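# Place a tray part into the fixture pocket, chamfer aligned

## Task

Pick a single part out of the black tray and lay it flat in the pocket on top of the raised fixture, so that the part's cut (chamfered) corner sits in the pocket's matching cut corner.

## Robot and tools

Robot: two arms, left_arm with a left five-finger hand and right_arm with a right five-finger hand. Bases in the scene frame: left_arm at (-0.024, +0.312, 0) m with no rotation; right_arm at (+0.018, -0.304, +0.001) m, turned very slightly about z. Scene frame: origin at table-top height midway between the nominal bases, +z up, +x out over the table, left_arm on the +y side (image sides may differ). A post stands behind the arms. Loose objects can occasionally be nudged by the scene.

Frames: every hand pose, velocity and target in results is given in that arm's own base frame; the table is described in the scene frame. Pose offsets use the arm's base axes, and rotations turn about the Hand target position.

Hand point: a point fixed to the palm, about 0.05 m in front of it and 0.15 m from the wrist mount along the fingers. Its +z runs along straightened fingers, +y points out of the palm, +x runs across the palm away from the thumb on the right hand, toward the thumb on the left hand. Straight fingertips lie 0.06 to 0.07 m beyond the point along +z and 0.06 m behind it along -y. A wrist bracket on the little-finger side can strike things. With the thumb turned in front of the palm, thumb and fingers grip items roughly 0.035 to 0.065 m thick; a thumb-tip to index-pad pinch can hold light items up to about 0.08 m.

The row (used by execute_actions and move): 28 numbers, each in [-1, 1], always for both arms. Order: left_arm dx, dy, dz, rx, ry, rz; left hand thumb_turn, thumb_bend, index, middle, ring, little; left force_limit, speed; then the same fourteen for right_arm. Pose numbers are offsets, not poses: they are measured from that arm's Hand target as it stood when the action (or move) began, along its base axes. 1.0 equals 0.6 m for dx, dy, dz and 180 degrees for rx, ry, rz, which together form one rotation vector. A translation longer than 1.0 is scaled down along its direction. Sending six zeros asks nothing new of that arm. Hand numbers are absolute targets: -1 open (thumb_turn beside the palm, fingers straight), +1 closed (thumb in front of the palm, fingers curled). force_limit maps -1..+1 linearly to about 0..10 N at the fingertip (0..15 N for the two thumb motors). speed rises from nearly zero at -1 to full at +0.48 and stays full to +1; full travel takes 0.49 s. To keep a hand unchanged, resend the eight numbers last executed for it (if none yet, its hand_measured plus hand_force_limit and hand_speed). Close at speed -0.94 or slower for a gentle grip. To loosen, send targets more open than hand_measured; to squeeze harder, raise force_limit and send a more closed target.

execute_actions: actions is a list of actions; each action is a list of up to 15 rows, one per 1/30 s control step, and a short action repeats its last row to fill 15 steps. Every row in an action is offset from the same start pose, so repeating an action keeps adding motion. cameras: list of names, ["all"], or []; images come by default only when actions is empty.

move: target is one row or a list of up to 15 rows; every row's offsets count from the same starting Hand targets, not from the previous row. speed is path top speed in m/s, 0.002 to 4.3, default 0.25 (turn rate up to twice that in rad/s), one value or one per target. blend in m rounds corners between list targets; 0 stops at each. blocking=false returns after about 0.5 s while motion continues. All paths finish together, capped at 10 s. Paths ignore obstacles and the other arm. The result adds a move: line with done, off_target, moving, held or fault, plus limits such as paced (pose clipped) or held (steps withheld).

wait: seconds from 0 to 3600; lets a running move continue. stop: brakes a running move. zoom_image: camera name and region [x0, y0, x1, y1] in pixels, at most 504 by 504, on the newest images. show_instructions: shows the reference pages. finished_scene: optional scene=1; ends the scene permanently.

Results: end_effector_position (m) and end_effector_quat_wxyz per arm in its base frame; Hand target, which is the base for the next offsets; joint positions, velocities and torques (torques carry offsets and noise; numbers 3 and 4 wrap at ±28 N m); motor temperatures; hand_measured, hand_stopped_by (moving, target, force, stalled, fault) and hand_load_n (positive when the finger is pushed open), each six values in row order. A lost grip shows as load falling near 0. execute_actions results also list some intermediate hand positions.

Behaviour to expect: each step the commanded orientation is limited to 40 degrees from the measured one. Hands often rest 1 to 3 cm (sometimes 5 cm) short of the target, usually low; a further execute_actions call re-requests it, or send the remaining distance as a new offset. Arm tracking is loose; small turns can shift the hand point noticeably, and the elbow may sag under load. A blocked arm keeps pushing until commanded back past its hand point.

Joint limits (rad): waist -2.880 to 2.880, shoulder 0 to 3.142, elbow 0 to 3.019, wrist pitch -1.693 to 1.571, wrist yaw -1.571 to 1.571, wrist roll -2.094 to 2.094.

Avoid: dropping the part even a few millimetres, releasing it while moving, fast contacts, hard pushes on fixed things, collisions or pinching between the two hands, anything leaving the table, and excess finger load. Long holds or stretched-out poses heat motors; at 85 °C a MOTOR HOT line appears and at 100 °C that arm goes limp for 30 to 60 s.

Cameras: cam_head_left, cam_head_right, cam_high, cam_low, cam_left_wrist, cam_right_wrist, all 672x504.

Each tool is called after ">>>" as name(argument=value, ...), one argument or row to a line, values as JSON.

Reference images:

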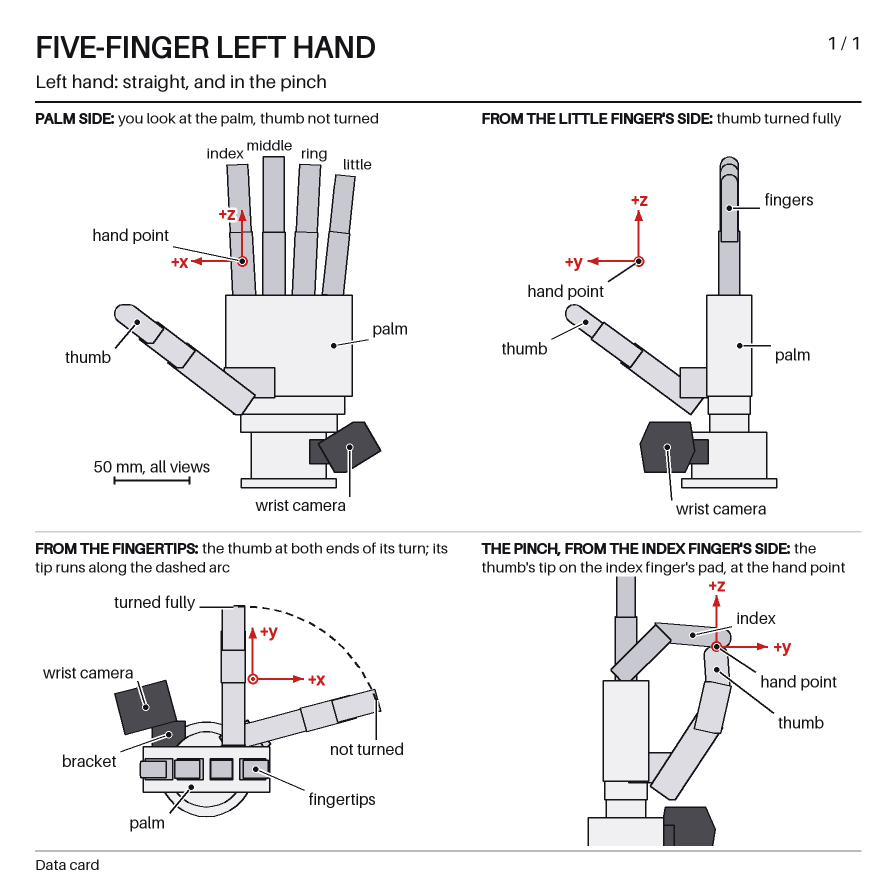

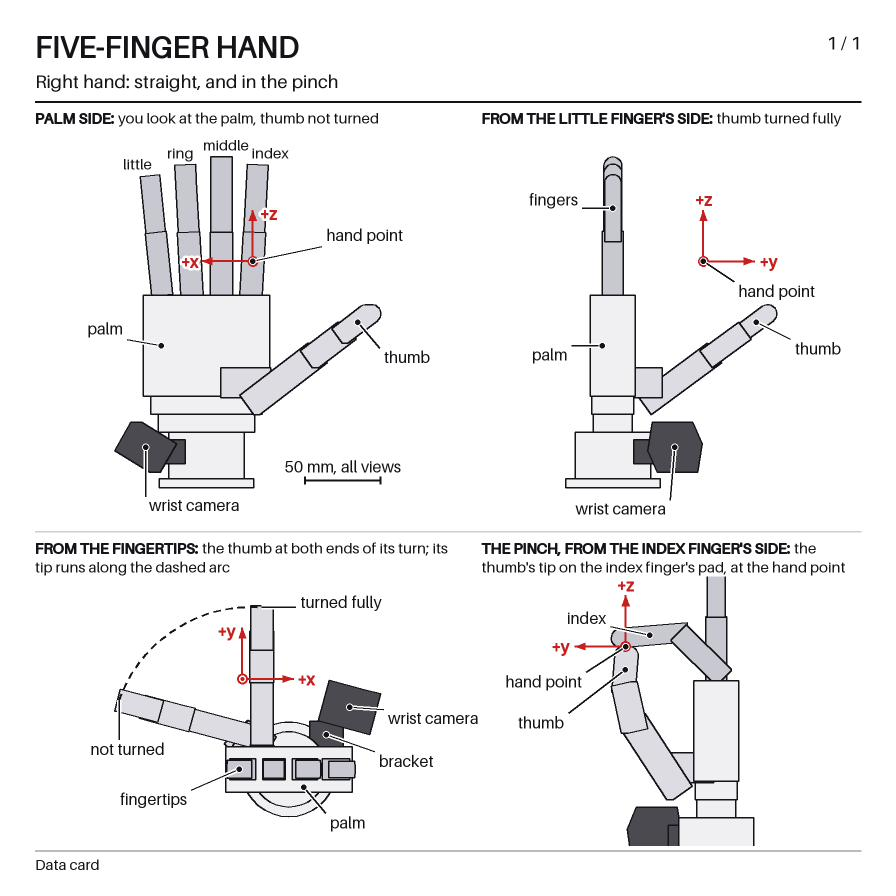

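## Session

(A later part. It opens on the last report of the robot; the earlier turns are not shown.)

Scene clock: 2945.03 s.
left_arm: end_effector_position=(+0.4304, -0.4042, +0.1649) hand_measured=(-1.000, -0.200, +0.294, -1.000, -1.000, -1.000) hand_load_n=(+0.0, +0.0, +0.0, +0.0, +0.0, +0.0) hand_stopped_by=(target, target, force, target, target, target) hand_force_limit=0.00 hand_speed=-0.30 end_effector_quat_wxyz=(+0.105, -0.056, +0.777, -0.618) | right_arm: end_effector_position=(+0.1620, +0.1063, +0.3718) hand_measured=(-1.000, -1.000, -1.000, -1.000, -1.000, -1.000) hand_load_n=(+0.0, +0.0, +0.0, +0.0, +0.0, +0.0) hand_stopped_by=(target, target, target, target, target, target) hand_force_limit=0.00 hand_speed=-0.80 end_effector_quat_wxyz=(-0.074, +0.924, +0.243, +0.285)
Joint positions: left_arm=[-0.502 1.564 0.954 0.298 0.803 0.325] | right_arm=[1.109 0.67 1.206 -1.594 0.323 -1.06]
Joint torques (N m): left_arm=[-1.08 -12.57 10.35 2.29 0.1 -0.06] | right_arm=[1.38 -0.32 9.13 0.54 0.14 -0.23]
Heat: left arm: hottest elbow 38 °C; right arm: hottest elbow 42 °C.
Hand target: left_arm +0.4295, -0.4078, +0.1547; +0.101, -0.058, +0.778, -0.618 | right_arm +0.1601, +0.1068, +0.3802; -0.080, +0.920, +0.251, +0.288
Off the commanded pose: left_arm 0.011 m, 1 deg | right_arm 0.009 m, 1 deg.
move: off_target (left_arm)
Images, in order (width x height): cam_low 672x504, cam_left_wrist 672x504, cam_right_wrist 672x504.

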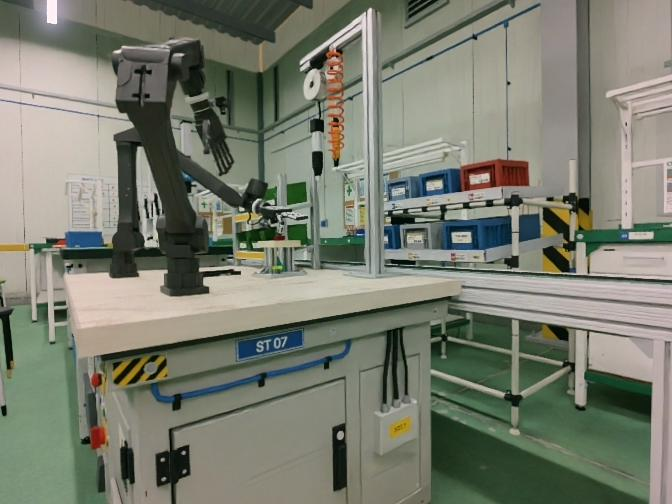

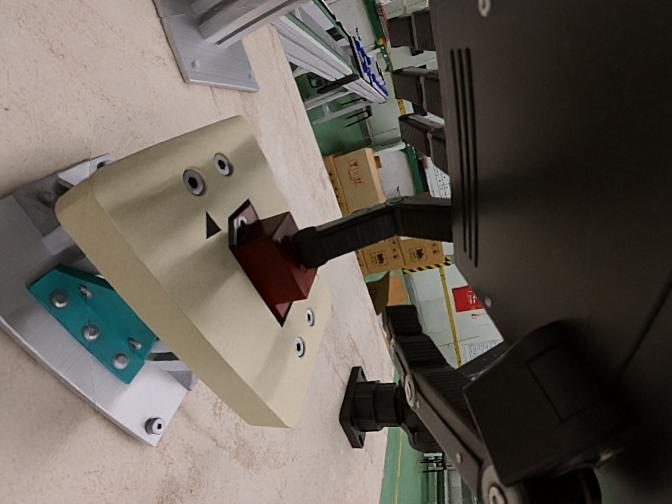

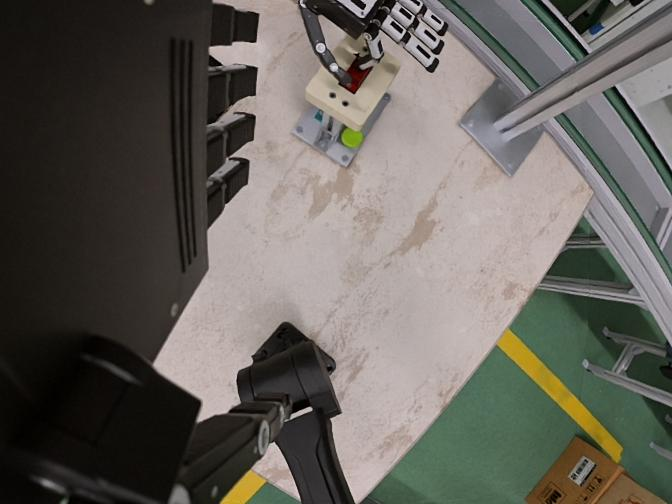

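>>> move(
  target=[0.0,0.0,-0.009,0,0,0,-1,-0.2,0.3,-1,-1,-1,0.0,-0.3,0,0,0,0,0,0,-1,-1,-1,-1,-1,-1,0,-0.8],
  speed=0.03,
  cameras=["cam_left_wrist","cam_right_wrist"],
)

>>> zoom_image(
  camera="cam_left_wrist",
  region=[190, 165, 340, 315],
)

Scene clock: 2979.50 s.
left_arm: end_effector_position=(+0.4316, -0.4049, +0.1647) hand_measured=(-1.000, -0.200, +0.294, -1.000, -1.000, -1.000) hand_load_n=(+0.0, +0.0, +0.0, +0.0, +0.0, -0.5) hand_stopped_by=(target, target, force, target, target, target) hand_force_limit=0.00 hand_speed=-0.30 end_effector_quat_wxyz=(+0.109, -0.054, +0.775, -0.620) | right_arm: end_effector_position=(+0.1620, +0.1063, +0.3718) hand_measured=(-1.000, -1.000, -1.000, -1.000, -1.000, -1.000) hand_load_n=(+0.0, +0.0, +0.0, +0.0, +0.0, +0.0) hand_stopped_by=(target, target, target, target, target, target) hand_force_limit=0.00 hand_speed=-0.80 end_effector_quat_wxyz=(-0.074, +0.924, +0.243, +0.285)
Joint positions: left_arm=[-0.502 1.568 0.951 0.315 0.803 0.325] | right_arm=[1.109 0.67 1.206 -1.594 0.323 -1.06]
Joint torques (N m): left_arm=[-1.03 -11.99 9.88 2.21 0.09 -0.06] | right_arm=[1.44 -0.09 9.13 0.64 0.15 -0.2]
Motor temperatures (°C): left_arm=[21 24 37 23 21 21] | right_arm=[20 21 42 22 22 22]
Heat: left arm: hottest elbow 37 °C; right arm: hottest elbow 42 °C.
Hand target: left_arm +0.4296, -0.4078, +0.1493; +0.101, -0.058, +0.778, -0.618 | right_arm +0.1601, +0.1068, +0.3802; -0.080, +0.920, +0.251, +0.288
Off the commanded pose: left_arm 0.016 m, 1 deg | right_arm 0.009 m, 1 deg.
move: off_target (left_arm)

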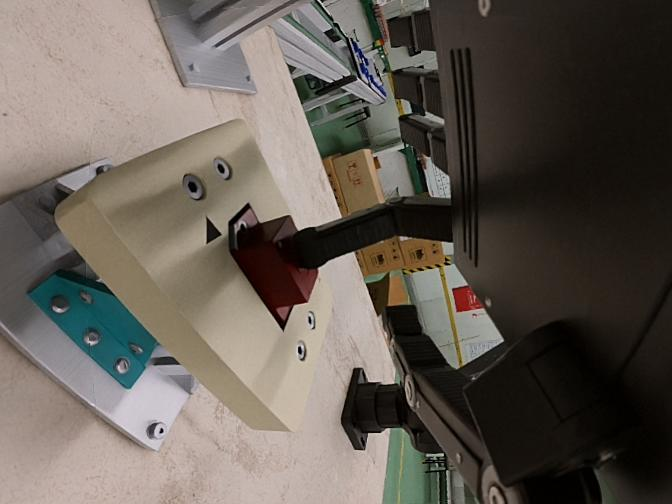

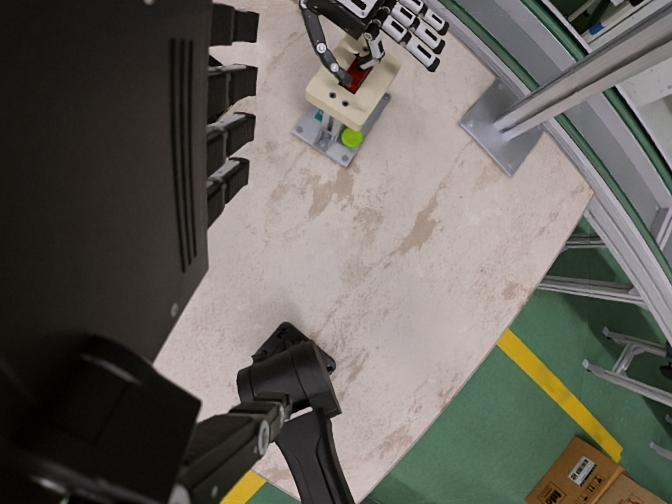

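Scaled by 3.360 from the camera's image (finer frame: 960x720).

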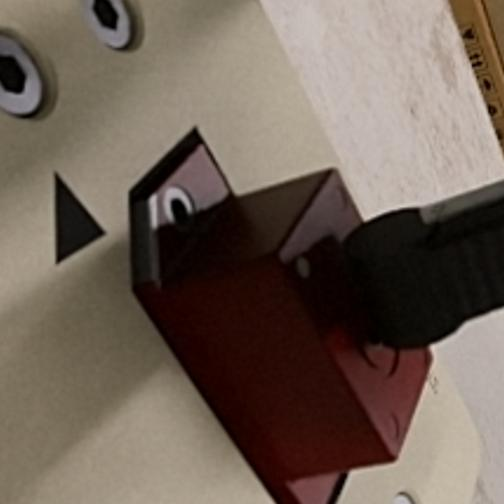

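>>> move(
  target=[
    [0.0,0.0,0.03,0,0,0,-1,-0.2,0.3,-1,-1,-1,0.0,-0.3,0,0,0,0,0,0,-1,-1,-1,-1,-1,-1,0,-0.8],
    [0.0,0.06,0.14,0,0,0,-1,-0.2,0.3,-1,-1,-1,0.0,-0.3,0,0,0,0,0,0,-1,-1,-1,-1,-1,-1,0,-0.8],
  ],
  speed=0.06,
  cameras=["cam_left_wrist","cam_right_wrist","cam_head_right","cam_low"],
)

>>> zoom_image(
  camera="cam_left_wrist",
  region=[140, 165, 290, 315],
)

>>> zoom_image(
  camera="cam_right_wrist",
  region=[310, 20, 390, 100],
)

>>> zoom_image(
  camera="cam_head_right",
  region=[430, 180, 480, 230],
)

>>> zoom_image(
  camera="cam_low",
  region=[240, 190, 330, 280],
)

Scene clock: 3001.77 s.
left_arm: end_effector_position=(+0.4158, -0.3703, +0.2088) hand_measured=(-1.000, -0.200, +0.294, -1.000, -1.000, -1.000) hand_load_n=(+0.0, +0.0, +0.0, +0.0, +0.0, +0.0) hand_stopped_by=(target, target, force, target, target, target) hand_force_limit=0.00 hand_speed=-0.30 end_effector_quat_wxyz=(+0.081, -0.072, +0.785, -0.611) | right_arm: end_effector_position=(+0.1620, +0.1063, +0.3718) hand_measured=(-1.000, -1.000, -1.000, -1.000, -1.000, -1.000) hand_load_n=(+0.0, +0.0, +0.0, +0.0, +0.0, +0.0) hand_stopped_by=(target, target, target, target, target, target) hand_force_limit=0.00 hand_speed=-0.80 end_effector_quat_wxyz=(-0.074, +0.924, +0.243, +0.285)
Joint positions: left_arm=[-0.447 1.439 0.972 0.086 0.864 0.335] | right_arm=[1.109 0.67 1.206 -1.594 0.323 -1.06]
Joint torques (N m): left_arm=[-0.03 -13.51 15.58 0.9 0.33 0.12] | right_arm=[1.38 -0.21 9.11 0.53 0.13 -0.21]
Heat: left arm: hottest elbow 37 °C; right arm: hottest elbow 42 °C.
Hand target: left_arm +0.4297, -0.3718, +0.2335; +0.101, -0.058, +0.778, -0.618 | right_arm +0.1601, +0.1068, +0.3802; -0.080, +0.920, +0.251, +0.288
Off the commanded pose: left_arm 0.028 m, 3 deg | right_arm 0.009 m, 1 deg.
move: off_target (left_arm)
Images, in order (width x height): cam_head_right 672x504, cam_low 672x504, cam_left_wrist 672x504, cam_right_wrist 672x504.

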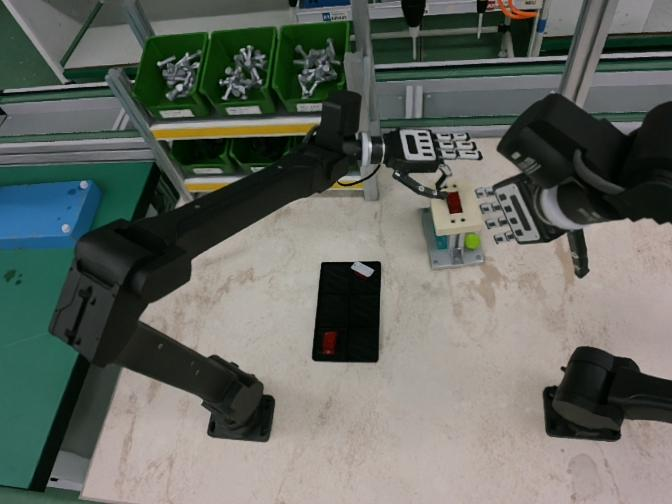

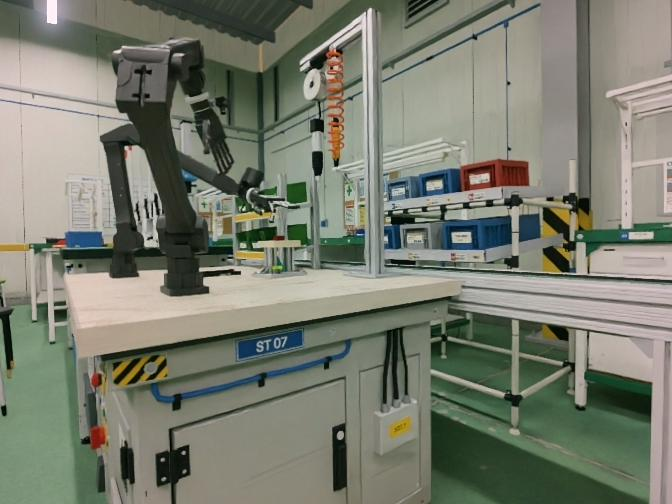

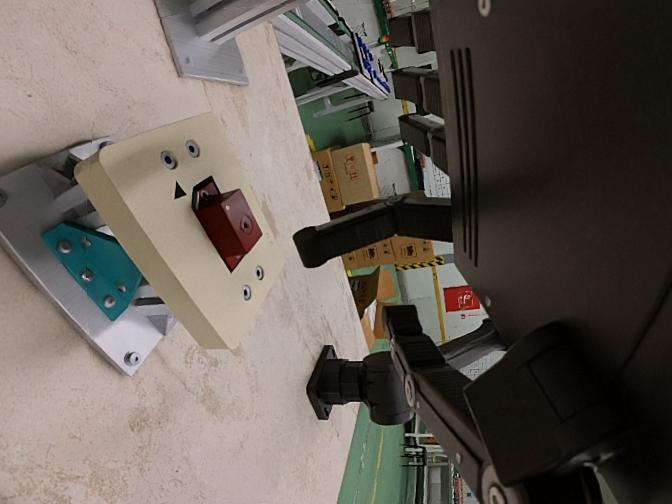

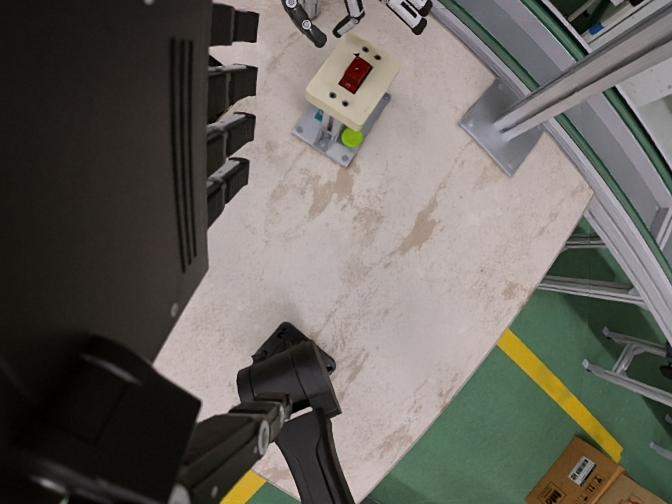

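Scaled by 3.360 from the camera's image (finer frame: 960x720).

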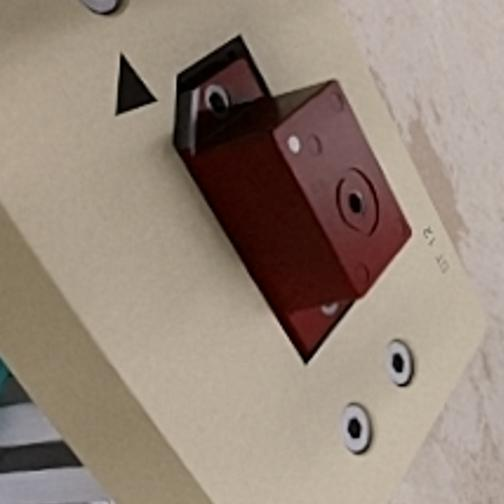

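Scaled by 6.300 from the camera's image (finer frame: 960x720).

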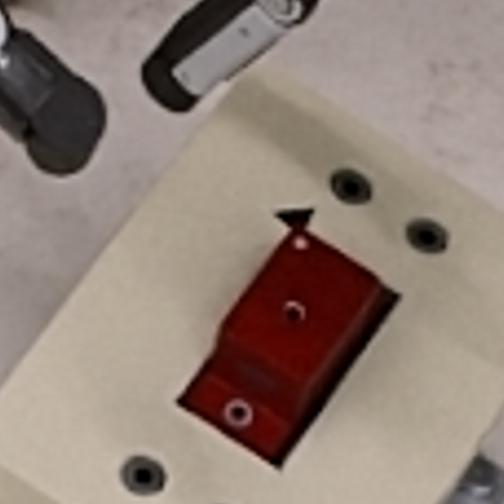

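Scaled by 10.080 from the camera's image (finer frame: 960x720).

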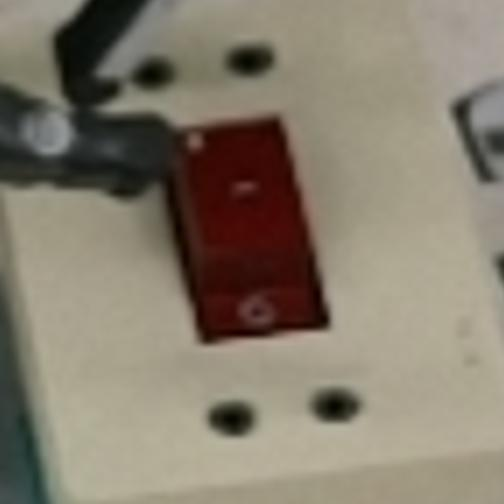

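Scaled by 5.600 from the camera's image (finer frame: 960x720).

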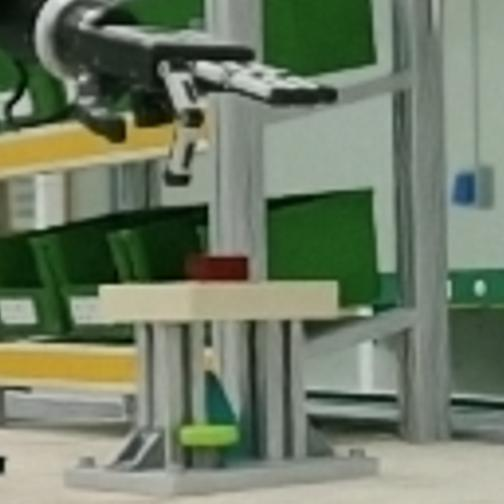

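>>> zoom_image(
  camera="cam_left_wrist",
  region=[185, 170, 270, 280],
)

Scaled by 4.582 from the camera's image (finer frame: 960x720).

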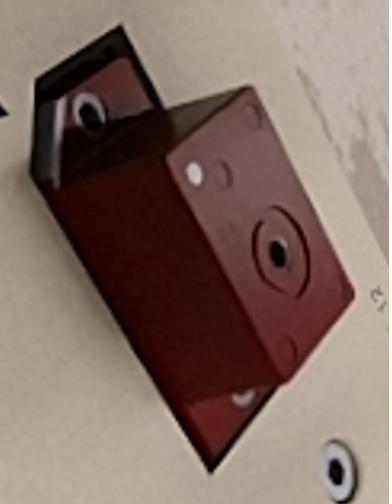

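>>> finished_scene(
)

The scene is finished: the task was done.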